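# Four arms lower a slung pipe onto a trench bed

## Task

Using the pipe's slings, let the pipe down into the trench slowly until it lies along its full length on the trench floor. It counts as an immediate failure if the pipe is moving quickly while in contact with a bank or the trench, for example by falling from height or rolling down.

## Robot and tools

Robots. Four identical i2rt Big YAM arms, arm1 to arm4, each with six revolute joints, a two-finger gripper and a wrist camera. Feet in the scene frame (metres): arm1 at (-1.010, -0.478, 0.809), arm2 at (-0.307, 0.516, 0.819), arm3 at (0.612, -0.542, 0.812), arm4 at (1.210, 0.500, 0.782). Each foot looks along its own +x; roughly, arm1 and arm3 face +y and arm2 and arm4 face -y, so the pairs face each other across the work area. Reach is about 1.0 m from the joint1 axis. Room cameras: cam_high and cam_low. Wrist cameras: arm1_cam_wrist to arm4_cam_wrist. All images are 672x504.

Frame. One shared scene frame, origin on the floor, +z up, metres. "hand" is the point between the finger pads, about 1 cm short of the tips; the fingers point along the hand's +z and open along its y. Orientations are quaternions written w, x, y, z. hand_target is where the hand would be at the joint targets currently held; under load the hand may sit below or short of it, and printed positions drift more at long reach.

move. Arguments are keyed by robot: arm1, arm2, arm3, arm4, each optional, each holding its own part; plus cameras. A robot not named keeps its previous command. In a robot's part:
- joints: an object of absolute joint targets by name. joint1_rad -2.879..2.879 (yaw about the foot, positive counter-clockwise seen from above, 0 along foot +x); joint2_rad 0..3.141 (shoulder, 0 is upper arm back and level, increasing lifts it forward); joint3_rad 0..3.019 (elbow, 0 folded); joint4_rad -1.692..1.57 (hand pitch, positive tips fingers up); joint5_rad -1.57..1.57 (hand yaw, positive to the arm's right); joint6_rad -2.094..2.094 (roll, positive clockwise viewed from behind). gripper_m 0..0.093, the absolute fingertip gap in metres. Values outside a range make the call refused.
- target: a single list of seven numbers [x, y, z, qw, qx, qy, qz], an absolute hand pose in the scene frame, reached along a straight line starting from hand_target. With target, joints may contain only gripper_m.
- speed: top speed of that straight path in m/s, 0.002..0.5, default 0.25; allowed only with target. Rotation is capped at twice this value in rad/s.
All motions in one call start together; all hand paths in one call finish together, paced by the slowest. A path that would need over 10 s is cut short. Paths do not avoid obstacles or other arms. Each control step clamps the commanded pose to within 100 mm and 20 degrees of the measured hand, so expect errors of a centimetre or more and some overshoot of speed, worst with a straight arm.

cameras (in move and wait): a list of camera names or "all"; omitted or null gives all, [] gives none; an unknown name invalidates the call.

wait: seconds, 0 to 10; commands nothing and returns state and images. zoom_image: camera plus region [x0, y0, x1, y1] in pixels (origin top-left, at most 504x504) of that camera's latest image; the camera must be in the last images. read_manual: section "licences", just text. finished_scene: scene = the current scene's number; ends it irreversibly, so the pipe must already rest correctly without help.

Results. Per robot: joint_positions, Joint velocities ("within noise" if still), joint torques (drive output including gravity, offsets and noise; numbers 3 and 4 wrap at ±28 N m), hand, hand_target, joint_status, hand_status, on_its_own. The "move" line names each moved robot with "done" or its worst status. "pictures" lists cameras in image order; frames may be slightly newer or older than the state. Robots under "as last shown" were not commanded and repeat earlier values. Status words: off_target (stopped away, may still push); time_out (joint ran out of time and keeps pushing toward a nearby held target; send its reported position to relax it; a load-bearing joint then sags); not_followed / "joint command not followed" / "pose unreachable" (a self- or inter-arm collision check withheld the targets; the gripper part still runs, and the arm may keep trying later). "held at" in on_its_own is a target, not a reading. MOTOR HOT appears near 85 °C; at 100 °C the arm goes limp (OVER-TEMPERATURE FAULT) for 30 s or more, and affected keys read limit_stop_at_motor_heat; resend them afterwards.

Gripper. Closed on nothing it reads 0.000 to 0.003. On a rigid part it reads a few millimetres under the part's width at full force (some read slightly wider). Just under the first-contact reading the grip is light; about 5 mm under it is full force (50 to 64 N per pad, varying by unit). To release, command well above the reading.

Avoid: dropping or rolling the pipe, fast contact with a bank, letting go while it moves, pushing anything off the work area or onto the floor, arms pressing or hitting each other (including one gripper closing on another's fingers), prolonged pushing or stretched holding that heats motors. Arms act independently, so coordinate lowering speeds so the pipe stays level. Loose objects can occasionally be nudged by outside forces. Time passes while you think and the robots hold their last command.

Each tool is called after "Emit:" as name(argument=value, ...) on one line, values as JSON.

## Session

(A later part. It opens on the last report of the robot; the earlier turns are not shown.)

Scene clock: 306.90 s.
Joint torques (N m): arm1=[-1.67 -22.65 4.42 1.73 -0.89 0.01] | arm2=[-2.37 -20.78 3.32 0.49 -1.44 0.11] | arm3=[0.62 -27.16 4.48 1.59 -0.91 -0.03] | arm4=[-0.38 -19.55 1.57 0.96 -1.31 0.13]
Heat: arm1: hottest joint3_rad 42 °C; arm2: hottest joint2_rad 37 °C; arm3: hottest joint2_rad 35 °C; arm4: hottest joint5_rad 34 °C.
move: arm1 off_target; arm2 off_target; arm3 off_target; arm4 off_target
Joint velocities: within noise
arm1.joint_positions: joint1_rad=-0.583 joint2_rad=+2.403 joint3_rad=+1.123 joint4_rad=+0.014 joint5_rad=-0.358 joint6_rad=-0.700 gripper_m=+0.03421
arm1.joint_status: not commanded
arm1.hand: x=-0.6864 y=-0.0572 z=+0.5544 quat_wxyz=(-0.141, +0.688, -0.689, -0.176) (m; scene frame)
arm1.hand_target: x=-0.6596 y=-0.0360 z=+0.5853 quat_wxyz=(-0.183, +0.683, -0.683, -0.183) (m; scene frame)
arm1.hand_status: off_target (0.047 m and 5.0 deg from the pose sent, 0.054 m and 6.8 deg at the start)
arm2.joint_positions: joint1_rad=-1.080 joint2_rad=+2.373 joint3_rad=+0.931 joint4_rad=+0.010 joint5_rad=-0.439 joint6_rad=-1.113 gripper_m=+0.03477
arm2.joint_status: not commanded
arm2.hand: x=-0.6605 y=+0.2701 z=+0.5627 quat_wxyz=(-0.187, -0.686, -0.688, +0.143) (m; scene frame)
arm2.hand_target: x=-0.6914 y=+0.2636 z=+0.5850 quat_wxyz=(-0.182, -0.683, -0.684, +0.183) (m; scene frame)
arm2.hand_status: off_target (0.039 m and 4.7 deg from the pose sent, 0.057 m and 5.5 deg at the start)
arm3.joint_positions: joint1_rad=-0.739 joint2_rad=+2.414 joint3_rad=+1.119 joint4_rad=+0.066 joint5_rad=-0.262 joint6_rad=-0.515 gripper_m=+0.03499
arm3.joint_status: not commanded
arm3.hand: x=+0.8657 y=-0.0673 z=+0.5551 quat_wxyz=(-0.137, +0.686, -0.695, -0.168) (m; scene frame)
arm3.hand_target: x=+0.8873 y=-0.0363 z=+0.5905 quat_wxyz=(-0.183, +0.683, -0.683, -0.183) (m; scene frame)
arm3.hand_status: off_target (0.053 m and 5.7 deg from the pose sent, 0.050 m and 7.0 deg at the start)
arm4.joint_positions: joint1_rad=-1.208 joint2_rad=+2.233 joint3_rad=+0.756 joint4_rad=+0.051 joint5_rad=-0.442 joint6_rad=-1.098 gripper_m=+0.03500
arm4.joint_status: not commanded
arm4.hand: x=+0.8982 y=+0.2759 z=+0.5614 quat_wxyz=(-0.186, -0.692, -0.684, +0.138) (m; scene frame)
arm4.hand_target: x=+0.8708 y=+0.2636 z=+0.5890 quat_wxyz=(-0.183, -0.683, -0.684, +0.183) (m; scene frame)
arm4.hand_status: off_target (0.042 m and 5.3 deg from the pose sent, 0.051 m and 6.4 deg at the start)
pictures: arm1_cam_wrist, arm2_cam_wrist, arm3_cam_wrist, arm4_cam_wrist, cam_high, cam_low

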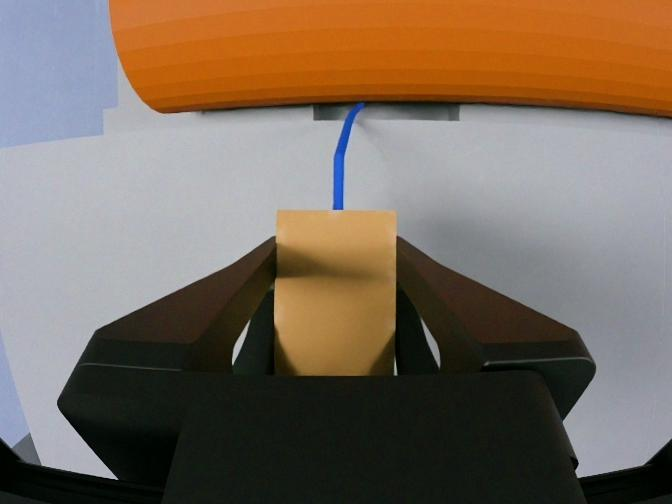

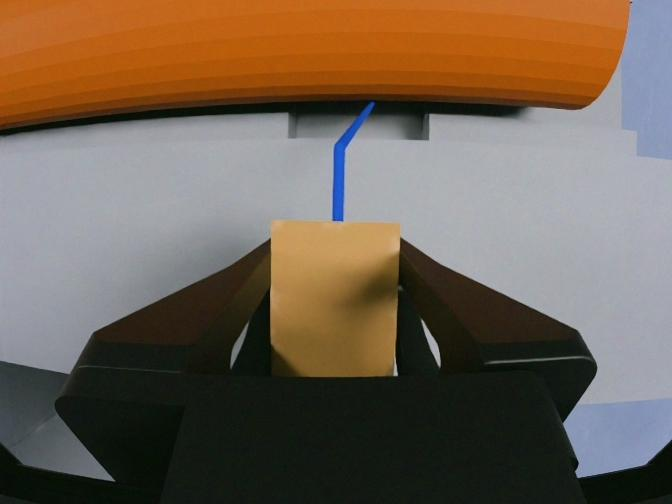

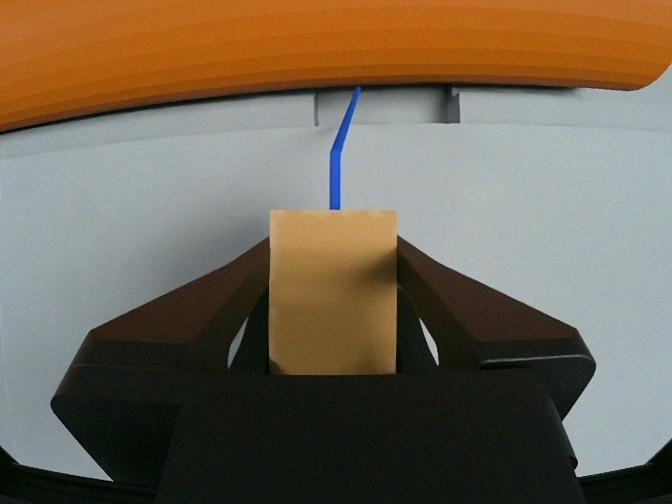

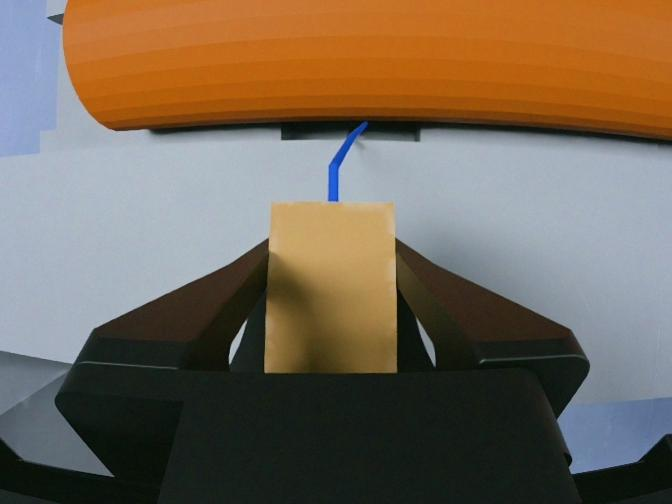

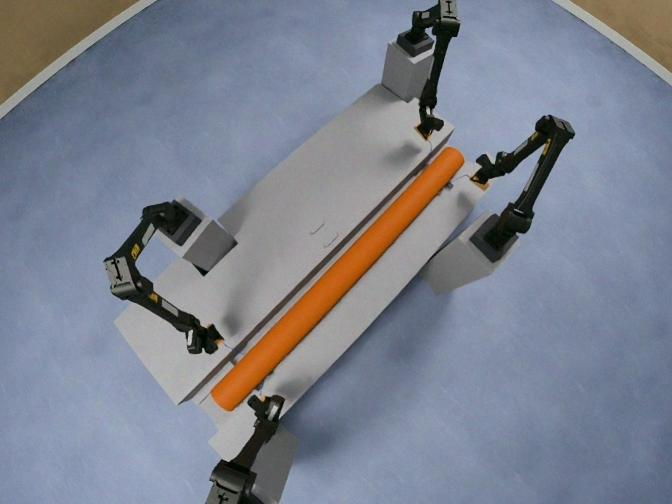

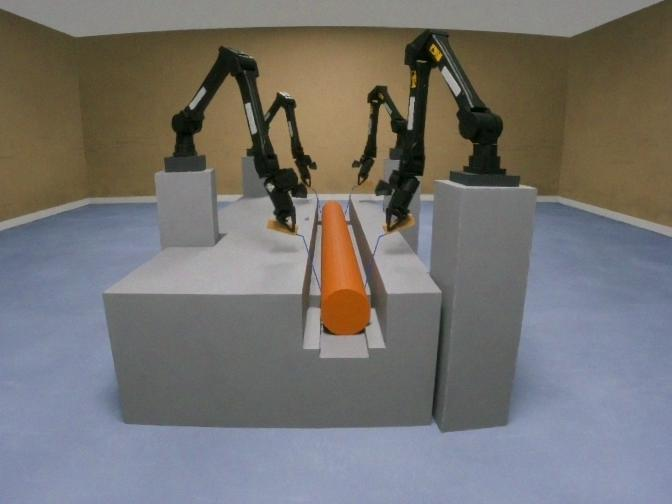

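Emit:
move(arm1={"target": [-0.659, -0.045, 0.53, -0.183, 0.683, -0.683, -0.183], "speed": 0.05}, arm2={"target": [-0.692, 0.263, 0.53, -0.183, -0.683, -0.683, 0.183], "speed": 0.05}, arm3={"target": [0.888, -0.045, 0.53, -0.183, 0.683, -0.683, -0.183], "speed": 0.05}, arm4={"target": [0.870, 0.263, 0.53, -0.183, -0.683, -0.683, 0.183], "speed": 0.05})

Emit:
zoom_image(camera="cam_low", region=[230, 190, 430, 390])

Scene clock: 313.00 s.
Joint torques (N m): arm1=[-0.79 -17.96 4.62 1.84 -0.37 -0.1] | arm2=[-1.73 -17.26 3.25 0.55 -0.62 0.11] | arm3=[0.38 -22.3 4.16 1.43 -0.52 -0.06] | arm4=[-0.44 -14.62 1.74 1.13 -0.4 0.14]
Heat: arm1: hottest joint3_rad 40 °C; arm2: hottest joint2_rad 36 °C; arm3: hottest joint2_rad 35 °C; arm4: hottest joint5_rad 34 °C.
move: arm1 off_target; arm2 off_target; arm3 off_target; arm4 off_target
Joint velocities: within noise
arm1.joint_positions: joint1_rad=-0.599 joint2_rad=+2.470 joint3_rad=+1.165 joint4_rad=+0.101 joint5_rad=-0.374 joint6_rad=-0.700 gripper_m=+0.03421
arm1.joint_status: not commanded
arm1.hand: x=-0.6689 y=-0.0486 z=+0.5355 quat_wxyz=(-0.172, +0.683, -0.685, -0.183) (m; scene frame)
arm1.hand_target: x=-0.6592 y=-0.0453 z=+0.5303 quat_wxyz=(-0.183, +0.683, -0.683, -0.183) (m; scene frame)
arm1.hand_status: off_target (0.012 m and 1.3 deg from the pose sent, 0.039 m and 5.0 deg at the start)
arm2.joint_positions: joint1_rad=-1.089 joint2_rad=+2.480 joint3_rad=+1.000 joint4_rad=+0.093 joint5_rad=-0.460 joint6_rad=-1.113 gripper_m=+0.03476
arm2.joint_status: not commanded
arm2.hand: x=-0.6772 y=+0.2627 z=+0.5294 quat_wxyz=(-0.188, -0.682, -0.686, +0.168) (m; scene frame)
arm2.hand_target: x=-0.6919 y=+0.2631 z=+0.5303 quat_wxyz=(-0.183, -0.683, -0.683, +0.183) (m; scene frame)
arm2.hand_status: off_target (0.015 m and 1.9 deg from the pose sent, 0.046 m and 4.7 deg at the start)
arm3.joint_positions: joint1_rad=-0.746 joint2_rad=+2.502 joint3_rad=+1.170 joint4_rad=+0.170 joint5_rad=-0.276 joint6_rad=-0.520 gripper_m=+0.03499
arm3.joint_status: not commanded
arm3.hand: x=+0.8770 y=-0.0533 z=+0.5287 quat_wxyz=(-0.169, +0.684, -0.686, -0.180) (m; scene frame)
arm3.hand_target: x=+0.8878 y=-0.0454 z=+0.5302 quat_wxyz=(-0.183, +0.683, -0.683, -0.183) (m; scene frame)
arm3.hand_status: off_target (0.014 m and 1.7 deg from the pose sent, 0.040 m and 5.7 deg at the start)
arm4.joint_positions: joint1_rad=-1.209 joint2_rad=+2.353 joint3_rad=+0.815 joint4_rad=+0.168 joint5_rad=-0.467 joint6_rad=-1.098 gripper_m=+0.03500
arm4.joint_status: not commanded
arm4.hand: x=+0.8837 y=+0.2654 z=+0.5275 quat_wxyz=(-0.188, -0.684, -0.685, +0.167) (m; scene frame)
arm4.hand_target: x=+0.8702 y=+0.2631 z=+0.5303 quat_wxyz=(-0.183, -0.683, -0.683, +0.183) (m; scene frame)
arm4.hand_status: off_target (0.014 m and 1.9 deg from the pose sent, 0.044 m and 5.3 deg at the start)
pictures: arm1_cam_wrist, arm2_cam_wrist, arm3_cam_wrist, arm4_cam_wrist, cam_high, cam_low

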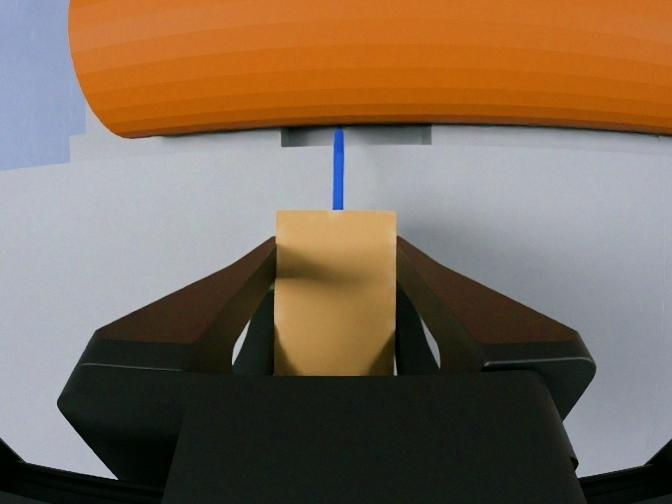

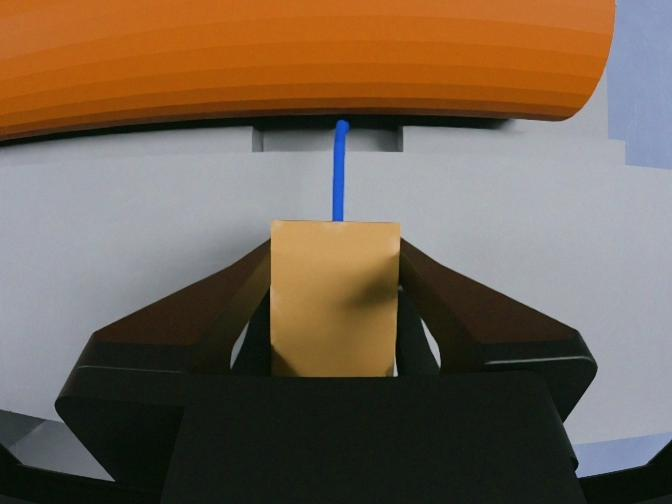

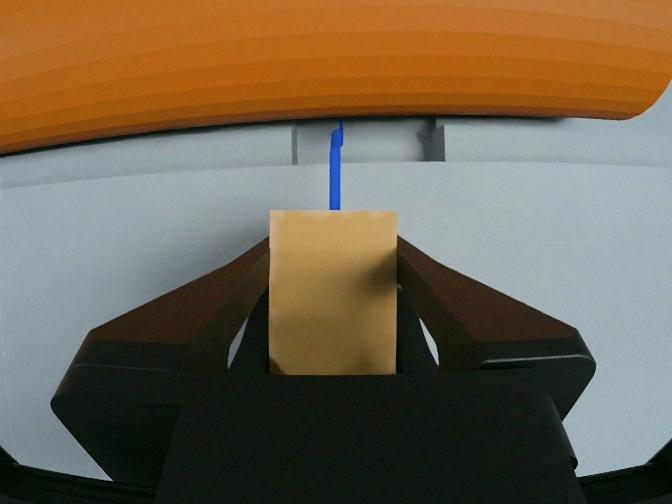

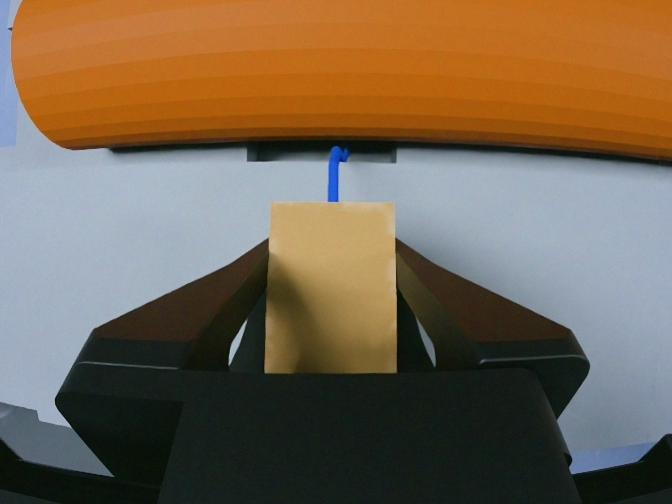

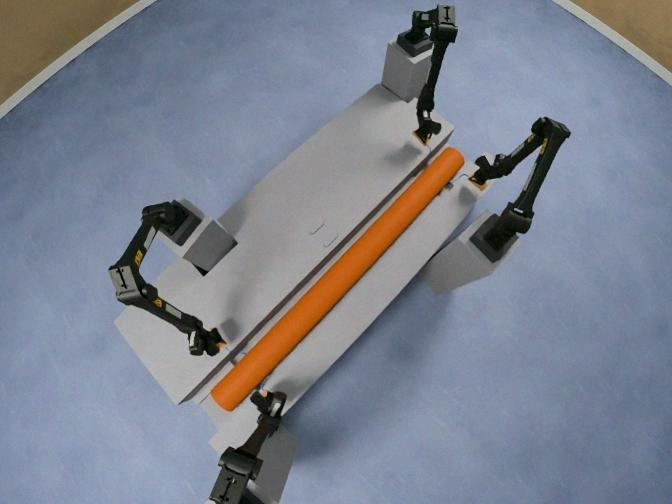

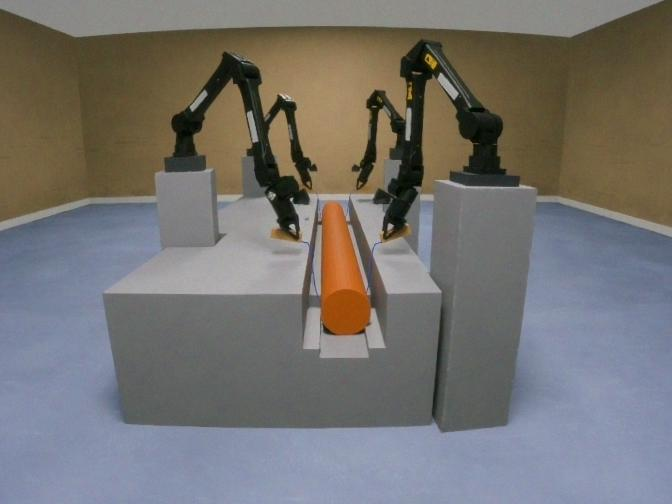

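Scaled by 2.520.

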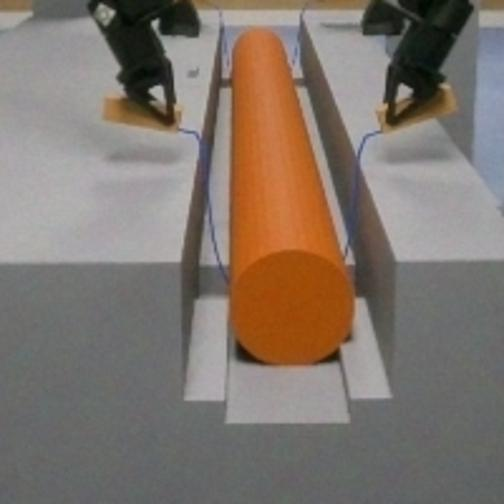

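Emit:
move(arm1={"target": [-0.659, -0.09, 0.472, -0.183, 0.683, -0.683, -0.183], "speed": 0.08}, arm2={"target": [-0.692, 0.263, 0.472, -0.183, -0.683, -0.683, 0.183], "speed": 0.08}, arm3={"target": [0.888, -0.09, 0.472, -0.183, 0.683, -0.683, -0.183], "speed": 0.08}, arm4={"target": [0.870, 0.263, 0.472, -0.183, -0.683, -0.683, 0.183], "speed": 0.08})

Emit:
zoom_image(camera="cam_low", region=[230, 190, 430, 390])

Scene clock: 319.17 s.
Joint torques (N m): arm1=[-0.85 -16.79 3.34 1.57 -0.1 -0.08] | arm2=[-1.67 -17.26 2.4 0.53 -0.46 0.09] | arm3=[0.56 -20.89 2.14 1.32 -0.3 -0.05] | arm4=[0.15 -12.51 2.28 1.36 0.25 0.14]
Heat: arm1: hottest joint3_rad 39 °C; arm2: hottest joint2_rad 36 °C; arm3: hottest joint2_rad 34 °C; arm4: hottest joint3_rad 33 °C.
move: arm1 off_target; arm2 off_target; arm3 done; arm4 off_target
Joint velocities: within noise
arm1.joint_positions: joint1_rad=-0.667 joint2_rad=+2.590 joint3_rad=+1.169 joint4_rad=+0.209 joint5_rad=-0.406 joint6_rad=-0.767 gripper_m=+0.03421
arm1.joint_status: not commanded
arm1.hand: x=-0.6633 y=-0.0867 z=+0.4860 quat_wxyz=(-0.180, +0.683, -0.683, -0.187) (m; scene frame)
arm1.hand_target: x=-0.6594 y=-0.0904 z=+0.4725 quat_wxyz=(-0.183, +0.683, -0.683, -0.183) (m; scene frame)
arm1.hand_status: off_target (0.015 m and 0.6 deg from the pose sent, 0.076 m and 1.3 deg at the start)
arm2.joint_positions: joint1_rad=-1.092 joint2_rad=+2.634 joint3_rad=+1.100 joint4_rad=+0.156 joint5_rad=-0.464 joint6_rad=-1.113 gripper_m=+0.03476
arm2.joint_status: not commanded
arm2.hand: x=-0.6816 y=+0.2608 z=+0.4742 quat_wxyz=(-0.189, -0.682, -0.685, +0.172) (m; scene frame)
arm2.hand_target: x=-0.6918 y=+0.2631 z=+0.4722 quat_wxyz=(-0.183, -0.683, -0.683, +0.183) (m; scene frame)
arm2.hand_status: off_target (0.011 m and 1.4 deg from the pose sent, 0.059 m and 1.9 deg at the start)
arm3.joint_positions: joint1_rad=-0.803 joint2_rad=+2.624 joint3_rad=+1.170 joint4_rad=+0.305 joint5_rad=-0.305 joint6_rad=-0.573 gripper_m=+0.03499
arm3.joint_status: not commanded
arm3.hand: x=+0.8854 y=-0.0858 z=+0.4796 quat_wxyz=(-0.181, +0.683, -0.682, -0.185) (m; scene frame)
arm3.hand_target: x=+0.8878 y=-0.0901 z=+0.4722 quat_wxyz=(-0.183, +0.683, -0.683, -0.183) (m; scene frame)
arm3.hand_status: done (0.009 m and 0.3 deg from the pose sent, 0.069 m and 1.7 deg at the start)
arm4.joint_positions: joint1_rad=-1.216 joint2_rad=+2.495 joint3_rad=+0.886 joint4_rad=+0.249 joint5_rad=-0.484 joint6_rad=-1.098 gripper_m=+0.03500
arm4.joint_status: not commanded
arm4.hand: x=+0.8804 y=+0.2637 z=+0.4827 quat_wxyz=(-0.193, -0.683, -0.682, +0.175) (m; scene frame)
arm4.hand_target: x=+0.8704 y=+0.2632 z=+0.4726 quat_wxyz=(-0.183, -0.683, -0.683, +0.183) (m; scene frame)
arm4.hand_status: off_target (0.015 m and 1.5 deg from the pose sent, 0.057 m and 2.0 deg at the start)
pictures: arm1_cam_wrist, arm2_cam_wrist, arm3_cam_wrist, arm4_cam_wrist, cam_high, cam_low

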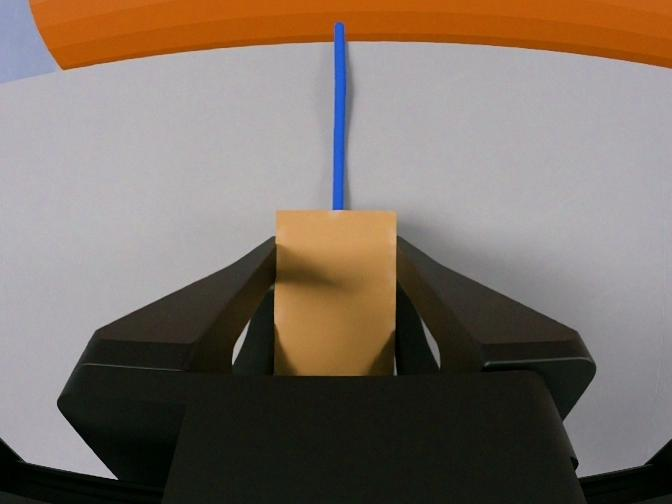

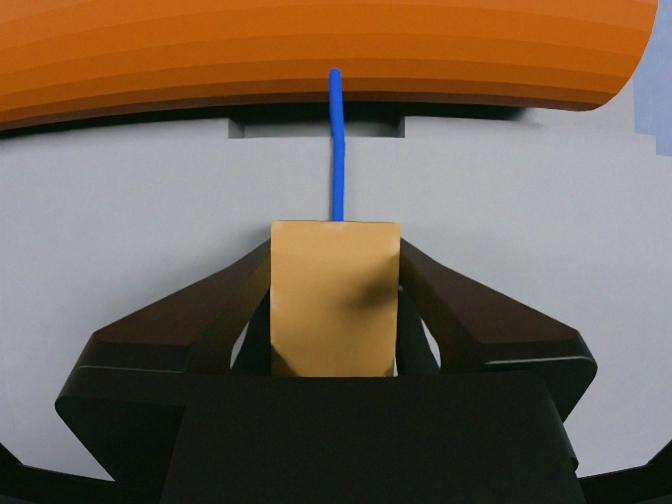

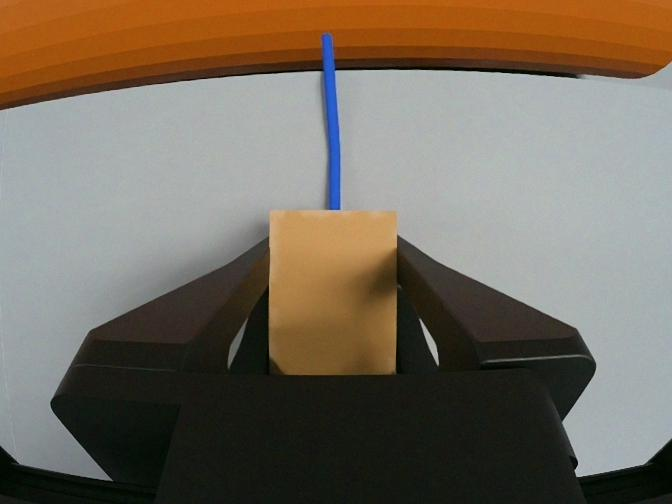

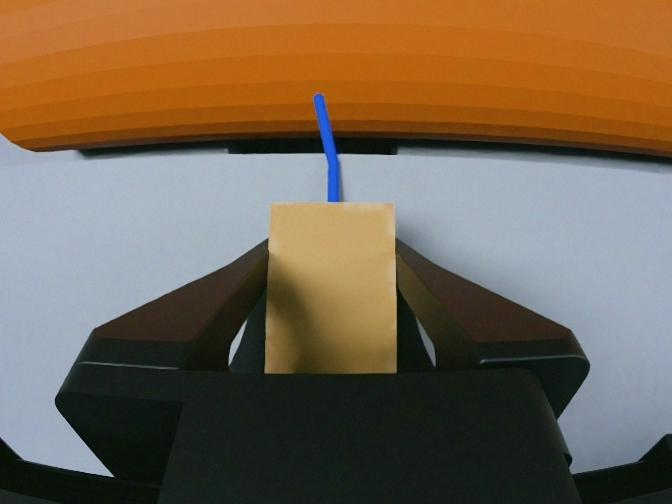

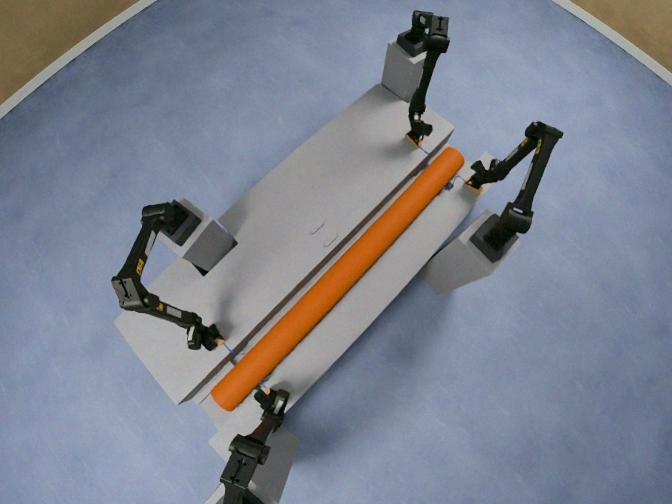

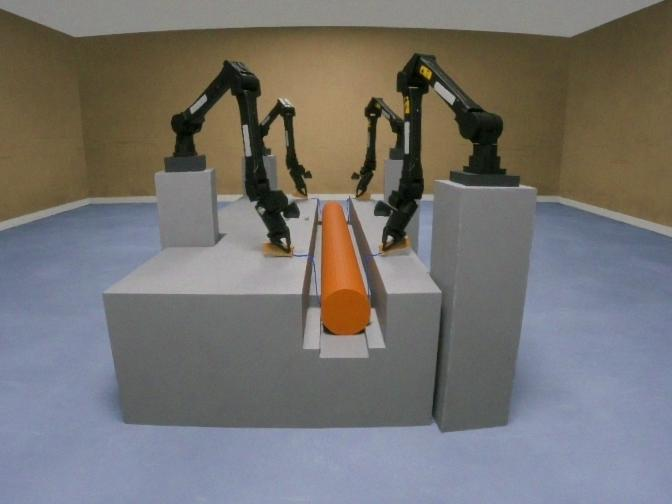

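Scaled by 2.520.

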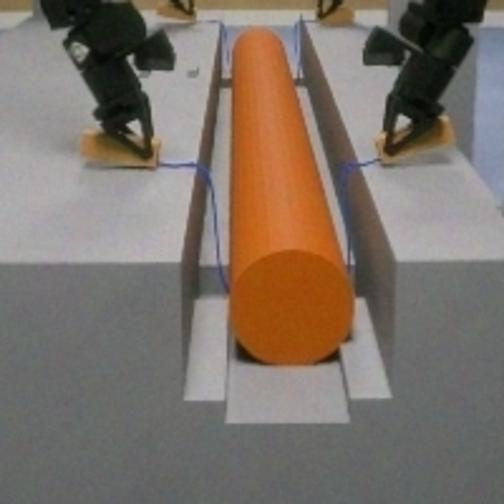

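Emit:
move(arm1={"target": [-0.659, -0.09, 0.455, -0.183, 0.683, -0.683, -0.183], "speed": 0.08}, arm2={"target": [-0.692, 0.263, 0.447, -0.183, -0.683, -0.683, 0.183], "speed": 0.08}, arm3={"target": [0.888, -0.09, 0.46, -0.183, 0.683, -0.683, -0.183], "speed": 0.08}, arm4={"target": [0.870, 0.263, 0.44, -0.183, -0.683, -0.683, 0.183], "speed": 0.08}, cameras=["cam_low"])

Emit:
zoom_image(camera="cam_low", region=[230, 190, 430, 390])

Scene clock: 324.93 s.
Joint torques (N m): arm1=[-0.56 -14.1 4.93 2.06 0.51 -0.01] | arm2=[-1.03 -12.63 5.6 1.02 0.34 0.11] | arm3=[0.62 -18.49 3.51 1.35 -0.06 -0.03] | arm4=[1.44 -8.41 4.79 1.66 0.86 0.13]
Heat: arm1: hottest joint3_rad 38 °C; arm2: hottest joint2_rad 36 °C; arm3: hottest joint2_rad 34 °C; arm4: hottest joint3_rad 32 °C.
move: arm1 off_target; arm2 off_target; arm3 off_target; arm4 off_target
Joint velocities: within noise
arm1.joint_positions: joint1_rad=-0.669 joint2_rad=+2.599 joint3_rad=+1.170 joint4_rad=+0.221 joint5_rad=-0.420 joint6_rad=-0.771 gripper_m=+0.03421
arm1.joint_status: not commanded
arm1.hand: x=-0.6644 y=-0.0864 z=+0.4837 quat_wxyz=(-0.183, +0.684, -0.679, -0.193) (m; scene frame)
arm1.hand_target: x=-0.6604 y=-0.0914 z=+0.4568 quat_wxyz=(-0.183, +0.683, -0.683, -0.183) (m; scene frame)
arm1.hand_status: off_target (0.029 m and 1.2 deg from the pose sent, 0.031 m and 0.6 deg at the start)
arm2.joint_positions: joint1_rad=-1.101 joint2_rad=+2.645 joint3_rad=+1.104 joint4_rad=+0.165 joint5_rad=-0.483 joint6_rad=-1.116 gripper_m=+0.03476
arm2.joint_status: not commanded
arm2.hand: x=-0.6819 y=+0.2615 z=+0.4718 quat_wxyz=(-0.196, -0.681, -0.683, +0.178) (m; scene frame)
arm2.hand_target: x=-0.6905 y=+0.2638 z=+0.4488 quat_wxyz=(-0.183, -0.683, -0.683, +0.183) (m; scene frame)
arm2.hand_status: off_target (0.027 m and 1.6 deg from the pose sent, 0.029 m and 1.4 deg at the start)
arm3.joint_positions: joint1_rad=-0.804 joint2_rad=+2.629 joint3_rad=+1.170 joint4_rad=+0.316 joint5_rad=-0.310 joint6_rad=-0.576 gripper_m=+0.03499
arm3.joint_status: not commanded
arm3.hand: x=+0.8849 y=-0.0857 z=+0.4782 quat_wxyz=(-0.184, +0.684, -0.680, -0.188) (m; scene frame)
arm3.hand_target: x=+0.8875 y=-0.0907 z=+0.4608 quat_wxyz=(-0.183, +0.683, -0.683, -0.183) (m; scene frame)
arm3.hand_status: off_target (0.019 m and 0.7 deg from the pose sent, 0.020 m and 0.3 deg at the start)
arm4.joint_positions: joint1_rad=-1.237 joint2_rad=+2.537 joint3_rad=+0.899 joint4_rad=+0.278 joint5_rad=-0.502 joint6_rad=-1.099 gripper_m=+0.03500
arm4.joint_status: not commanded
arm4.hand: x=+0.8807 y=+0.2700 z=+0.4699 quat_wxyz=(-0.199, -0.687, -0.675, +0.180) (m; scene frame)
arm4.hand_target: x=+0.8718 y=+0.2642 z=+0.4427 quat_wxyz=(-0.183, -0.683, -0.683, +0.183) (m; scene frame)
arm4.hand_status: off_target (0.033 m and 2.2 deg from the pose sent, 0.044 m and 1.5 deg at the start)
pictures: cam_low

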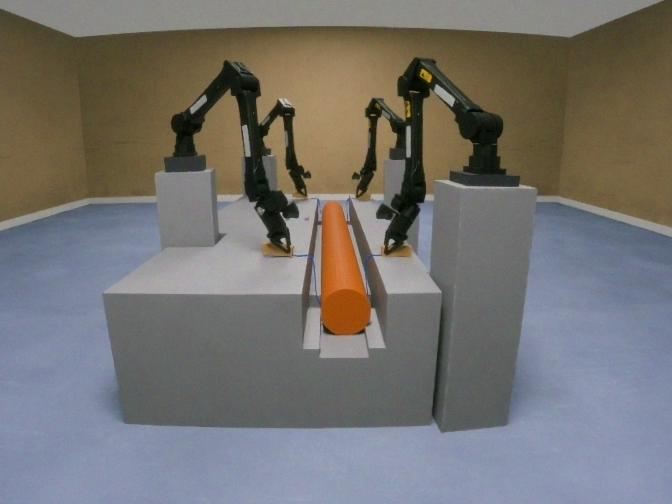

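Scaled by 2.520.

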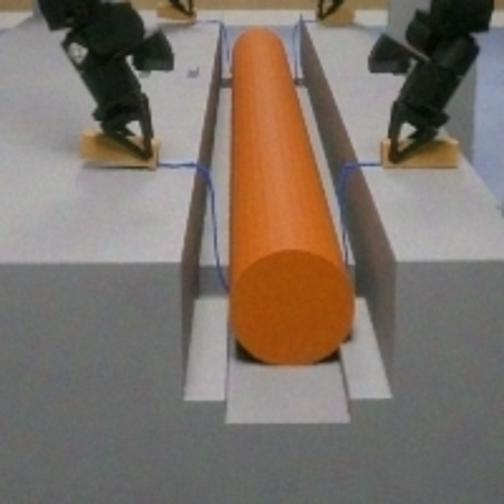

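Emit:
move(arm1={"target": [-0.662, -0.088, 0.482, -0.183, 0.683, -0.683, -0.183], "joints": {"gripper_m": 0.015}}, arm2={"target": [-0.685, 0.262, 0.475, -0.183, -0.683, -0.683, 0.183], "joints": {"gripper_m": 0.015}}, arm3={"target": [0.886, -0.088, 0.478, -0.183, 0.683, -0.683, -0.183], "joints": {"gripper_m": 0.015}}, arm4={"target": [0.876, 0.268, 0.475, -0.183, -0.683, -0.683, 0.183], "joints": {"gripper_m": 0.015}}, cameras=[])

Emit:
move(arm1={"joints": {"gripper_m": 0.07}}, arm2={"joints": {"gripper_m": 0.07}}, arm3={"joints": {"gripper_m": 0.07}}, arm4={"joints": {"gripper_m": 0.07}})

Emit:
zoom_image(camera="cam_low", region=[230, 190, 430, 390])

Scene clock: 330.07 s.
Joint torques (N m): arm1=[-0.79 -19.55 2.3 1.17 0.29 0.03] | arm2=[-0.32 -18.61 0.62 0.59 0.02 0.23] | arm3=[1.03 -22.53 1.55 0.66 0.07 0.04] | arm4=[0.97 -15.97 -0.06 0.76 0.19 0.09]
Heat: arm1: hottest joint3_rad 37 °C; arm2: hottest joint2_rad 36 °C; arm3: hottest joint2_rad 34 °C; arm4: hottest joint3_rad 32 °C.
move: arm1 off_target; arm2 off_target; arm3 off_target; arm4 off_target
Joint velocities: arm1=[within noise] | arm2=[within noise] | arm3=[-0.005 -0.044 -0.007 -0.002 0.037 -0.037 -0.001] | arm4=[within noise]
arm1.joint_positions: joint1_rad=-0.669 joint2_rad=+2.595 joint3_rad=+1.167 joint4_rad=+0.221 joint5_rad=-0.412 joint6_rad=-0.772 gripper_m=+0.03421
arm1.joint_status: gripper_m off_target (ended at +0.03421, target +0.01500)
arm1.hand: x=-0.6634 y=-0.0873 z=+0.4847 quat_wxyz=(-0.184, +0.684, -0.680, -0.189) (m; scene frame)
arm1.hand_target: x=-0.6620 y=-0.0881 z=+0.4820 quat_wxyz=(-0.183, +0.683, -0.683, -0.183) (m; scene frame)
arm1.hand_status: done (0.003 m and 0.8 deg from the pose sent, 0.003 m and 1.2 deg at the start)
arm2.joint_positions: joint1_rad=-1.101 joint2_rad=+2.641 joint3_rad=+1.097 joint4_rad=+0.175 joint5_rad=-0.474 joint6_rad=-1.116 gripper_m=+0.03476
arm2.joint_status: gripper_m off_target (ended at +0.03476, target +0.01500)
arm2.hand: x=-0.6825 y=+0.2628 z=+0.4729 quat_wxyz=(-0.190, -0.682, -0.684, +0.179) (m; scene frame)
arm2.hand_target: x=-0.6850 y=+0.2620 z=+0.4750 quat_wxyz=(-0.183, -0.683, -0.683, +0.183) (m; scene frame)
arm2.hand_status: done (0.003 m and 1.0 deg from the pose sent, 0.004 m and 1.6 deg at the start)
arm3.joint_positions: joint1_rad=-0.804 joint2_rad=+2.629 joint3_rad=+1.169 joint4_rad=+0.316 joint5_rad=-0.310 joint6_rad=-0.576 gripper_m=+0.03499
arm3.joint_status: gripper_m off_target (ended at +0.03499, target +0.01500)
arm3.hand: x=+0.8846 y=-0.0860 z=+0.4783 quat_wxyz=(-0.184, +0.684, -0.680, -0.188) (m; scene frame)
arm3.hand_target: x=+0.8860 y=-0.0880 z=+0.4780 quat_wxyz=(-0.183, +0.683, -0.683, -0.183) (m; scene frame)
arm3.hand_status: done (0.002 m and 0.7 deg from the pose sent, 0.003 m and 0.7 deg at the start)
arm4.joint_positions: joint1_rad=-1.234 joint2_rad=+2.528 joint3_rad=+0.892 joint4_rad=+0.278 joint5_rad=-0.484 joint6_rad=-1.100 gripper_m=+0.03500
arm4.joint_status: gripper_m off_target (ended at +0.03500, target +0.01500)
arm4.hand: x=+0.8802 y=+0.2716 z=+0.4718 quat_wxyz=(-0.191, -0.688, -0.677, +0.178) (m; scene frame)
arm4.hand_target: x=+0.8759 y=+0.2681 z=+0.4751 quat_wxyz=(-0.183, -0.683, -0.683, +0.183) (m; scene frame)
arm4.hand_status: done (0.006 m and 1.4 deg from the pose sent, 0.007 m and 2.2 deg at the start)
pictures: none
No camera images: "cameras" was empty.

Scene clock: 330.63 s.
Joint torques (N m): arm1=[-0.21 -19.37 2.28 1.03 -0.19 0.02] | arm2=[-0.32 -18.55 0.72 0.51 -0.44 0.2] | arm3=[1.08 -22.53 1.59 0.65 -0.26 0.04] | arm4=[0.85 -15.97 -0.02 0.75 -0.19 0.09]
Heat: arm1: hottest joint3_rad 37 °C; arm2: hottest joint2_rad 35 °C; arm3: hottest joint2_rad 34 °C; arm4: hottest joint3_rad 32 °C.
move: arm1 done; arm2 done; arm3 done; arm4 done
Joint velocities: within noise
arm1.joint_positions: joint1_rad=-0.669 joint2_rad=+2.595 joint3_rad=+1.167 joint4_rad=+0.221 joint5_rad=-0.401 joint6_rad=-0.772 gripper_m=+0.06992
arm1.joint_status: all done
arm1.hand: x=-0.6621 y=-0.0884 z=+0.4840 quat_wxyz=(-0.184, +0.684, -0.682, -0.184) (m; scene frame)
arm1.hand_target: x=-0.6620 y=-0.0881 z=+0.4820 quat_wxyz=(-0.183, +0.683, -0.683, -0.183) (m; scene frame)
arm1.hand_status: not commanded
arm2.joint_positions: joint1_rad=-1.101 joint2_rad=+2.641 joint3_rad=+1.097 joint4_rad=+0.175 joint5_rad=-0.463 joint6_rad=-1.114 gripper_m=+0.06995
arm2.joint_status: all done
arm2.hand: x=-0.6831 y=+0.2643 z=+0.4720 quat_wxyz=(-0.186, -0.684, -0.683, +0.177) (m; scene frame)
arm2.hand_target: x=-0.6848 y=+0.2620 z=+0.4750 quat_wxyz=(-0.183, -0.683, -0.683, +0.183) (m; scene frame)
arm2.hand_status: not commanded
arm3.joint_positions: joint1_rad=-0.804 joint2_rad=+2.629 joint3_rad=+1.167 joint4_rad=+0.316 joint5_rad=-0.303 joint6_rad=-0.576 gripper_m=+0.06992
arm3.joint_status: all done
arm3.hand: x=+0.8852 y=-0.0872 z=+0.4778 quat_wxyz=(-0.184, +0.684, -0.681, -0.184) (m; scene frame)
arm3.hand_target: x=+0.8860 y=-0.0880 z=+0.4780 quat_wxyz=(-0.183, +0.683, -0.683, -0.183) (m; scene frame)
arm3.hand_status: not commanded
arm4.joint_positions: joint1_rad=-1.233 joint2_rad=+2.528 joint3_rad=+0.892 joint4_rad=+0.278 joint5_rad=-0.474 joint6_rad=-1.100 gripper_m=+0.06991
arm4.joint_status: all done
arm4.hand: x=+0.8797 y=+0.2726 z=+0.4710 quat_wxyz=(-0.187, -0.689, -0.678, +0.176) (m; scene frame)
arm4.hand_target: x=+0.8760 y=+0.2679 z=+0.4751 quat_wxyz=(-0.183, -0.683, -0.683, +0.183) (m; scene frame)
arm4.hand_status: not commanded
pictures: arm1_cam_wrist, arm2_cam_wrist, arm3_cam_wrist, arm4_cam_wrist, cam_high, cam_low

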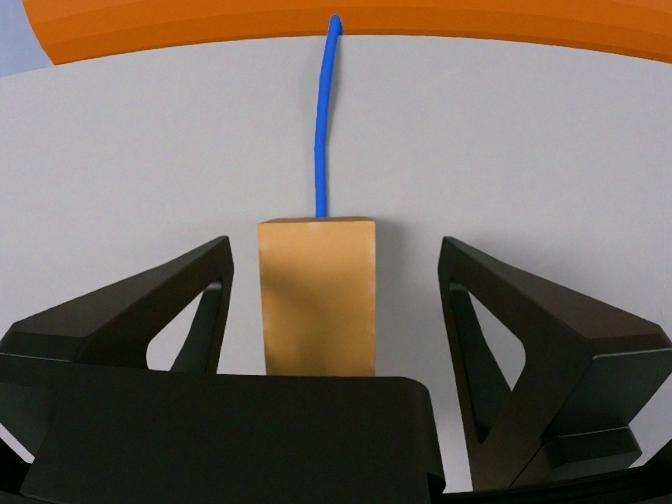

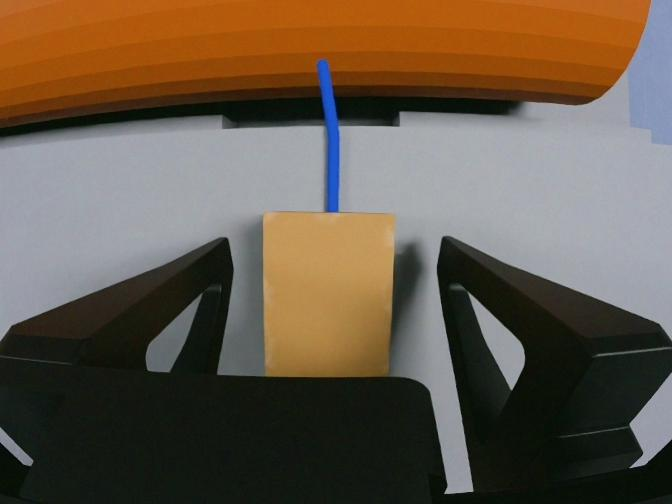

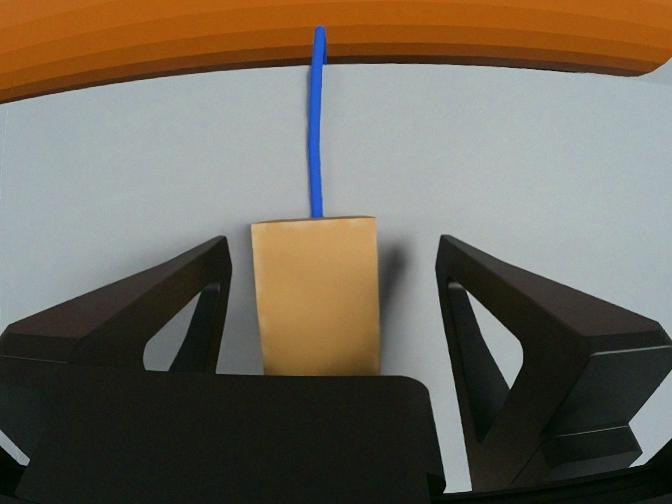

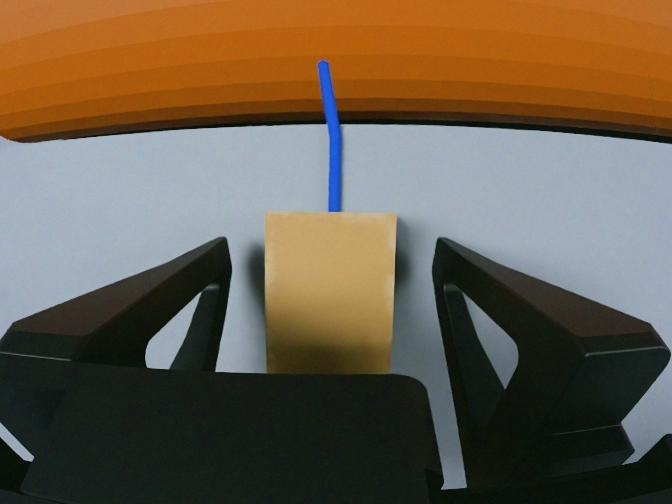

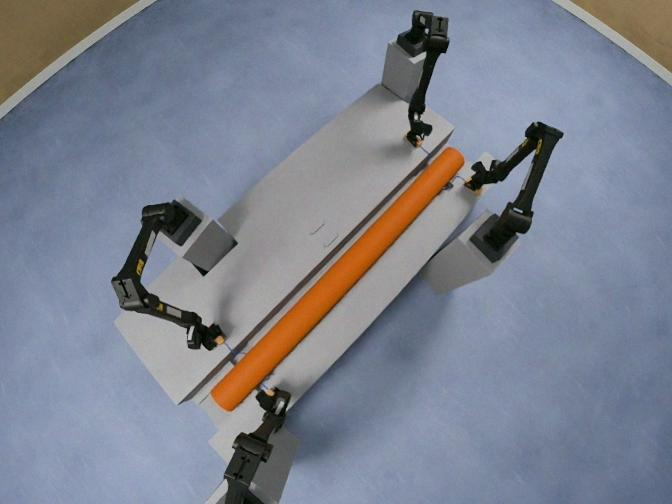

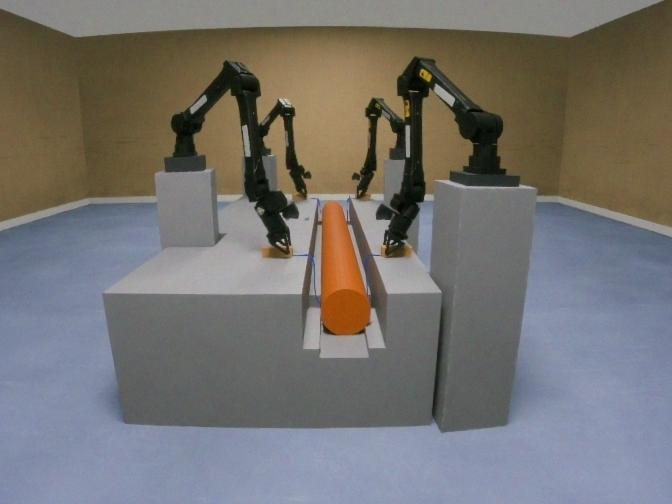

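Scaled by 2.520.

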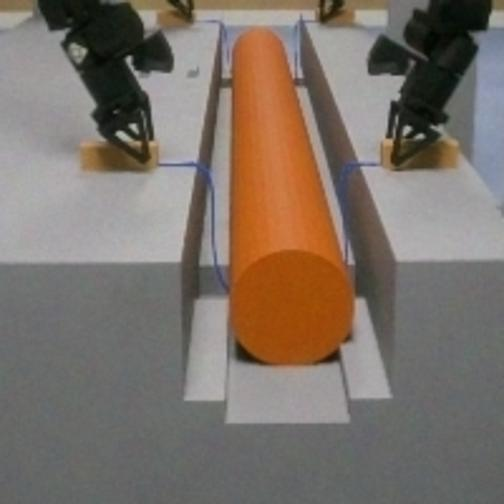

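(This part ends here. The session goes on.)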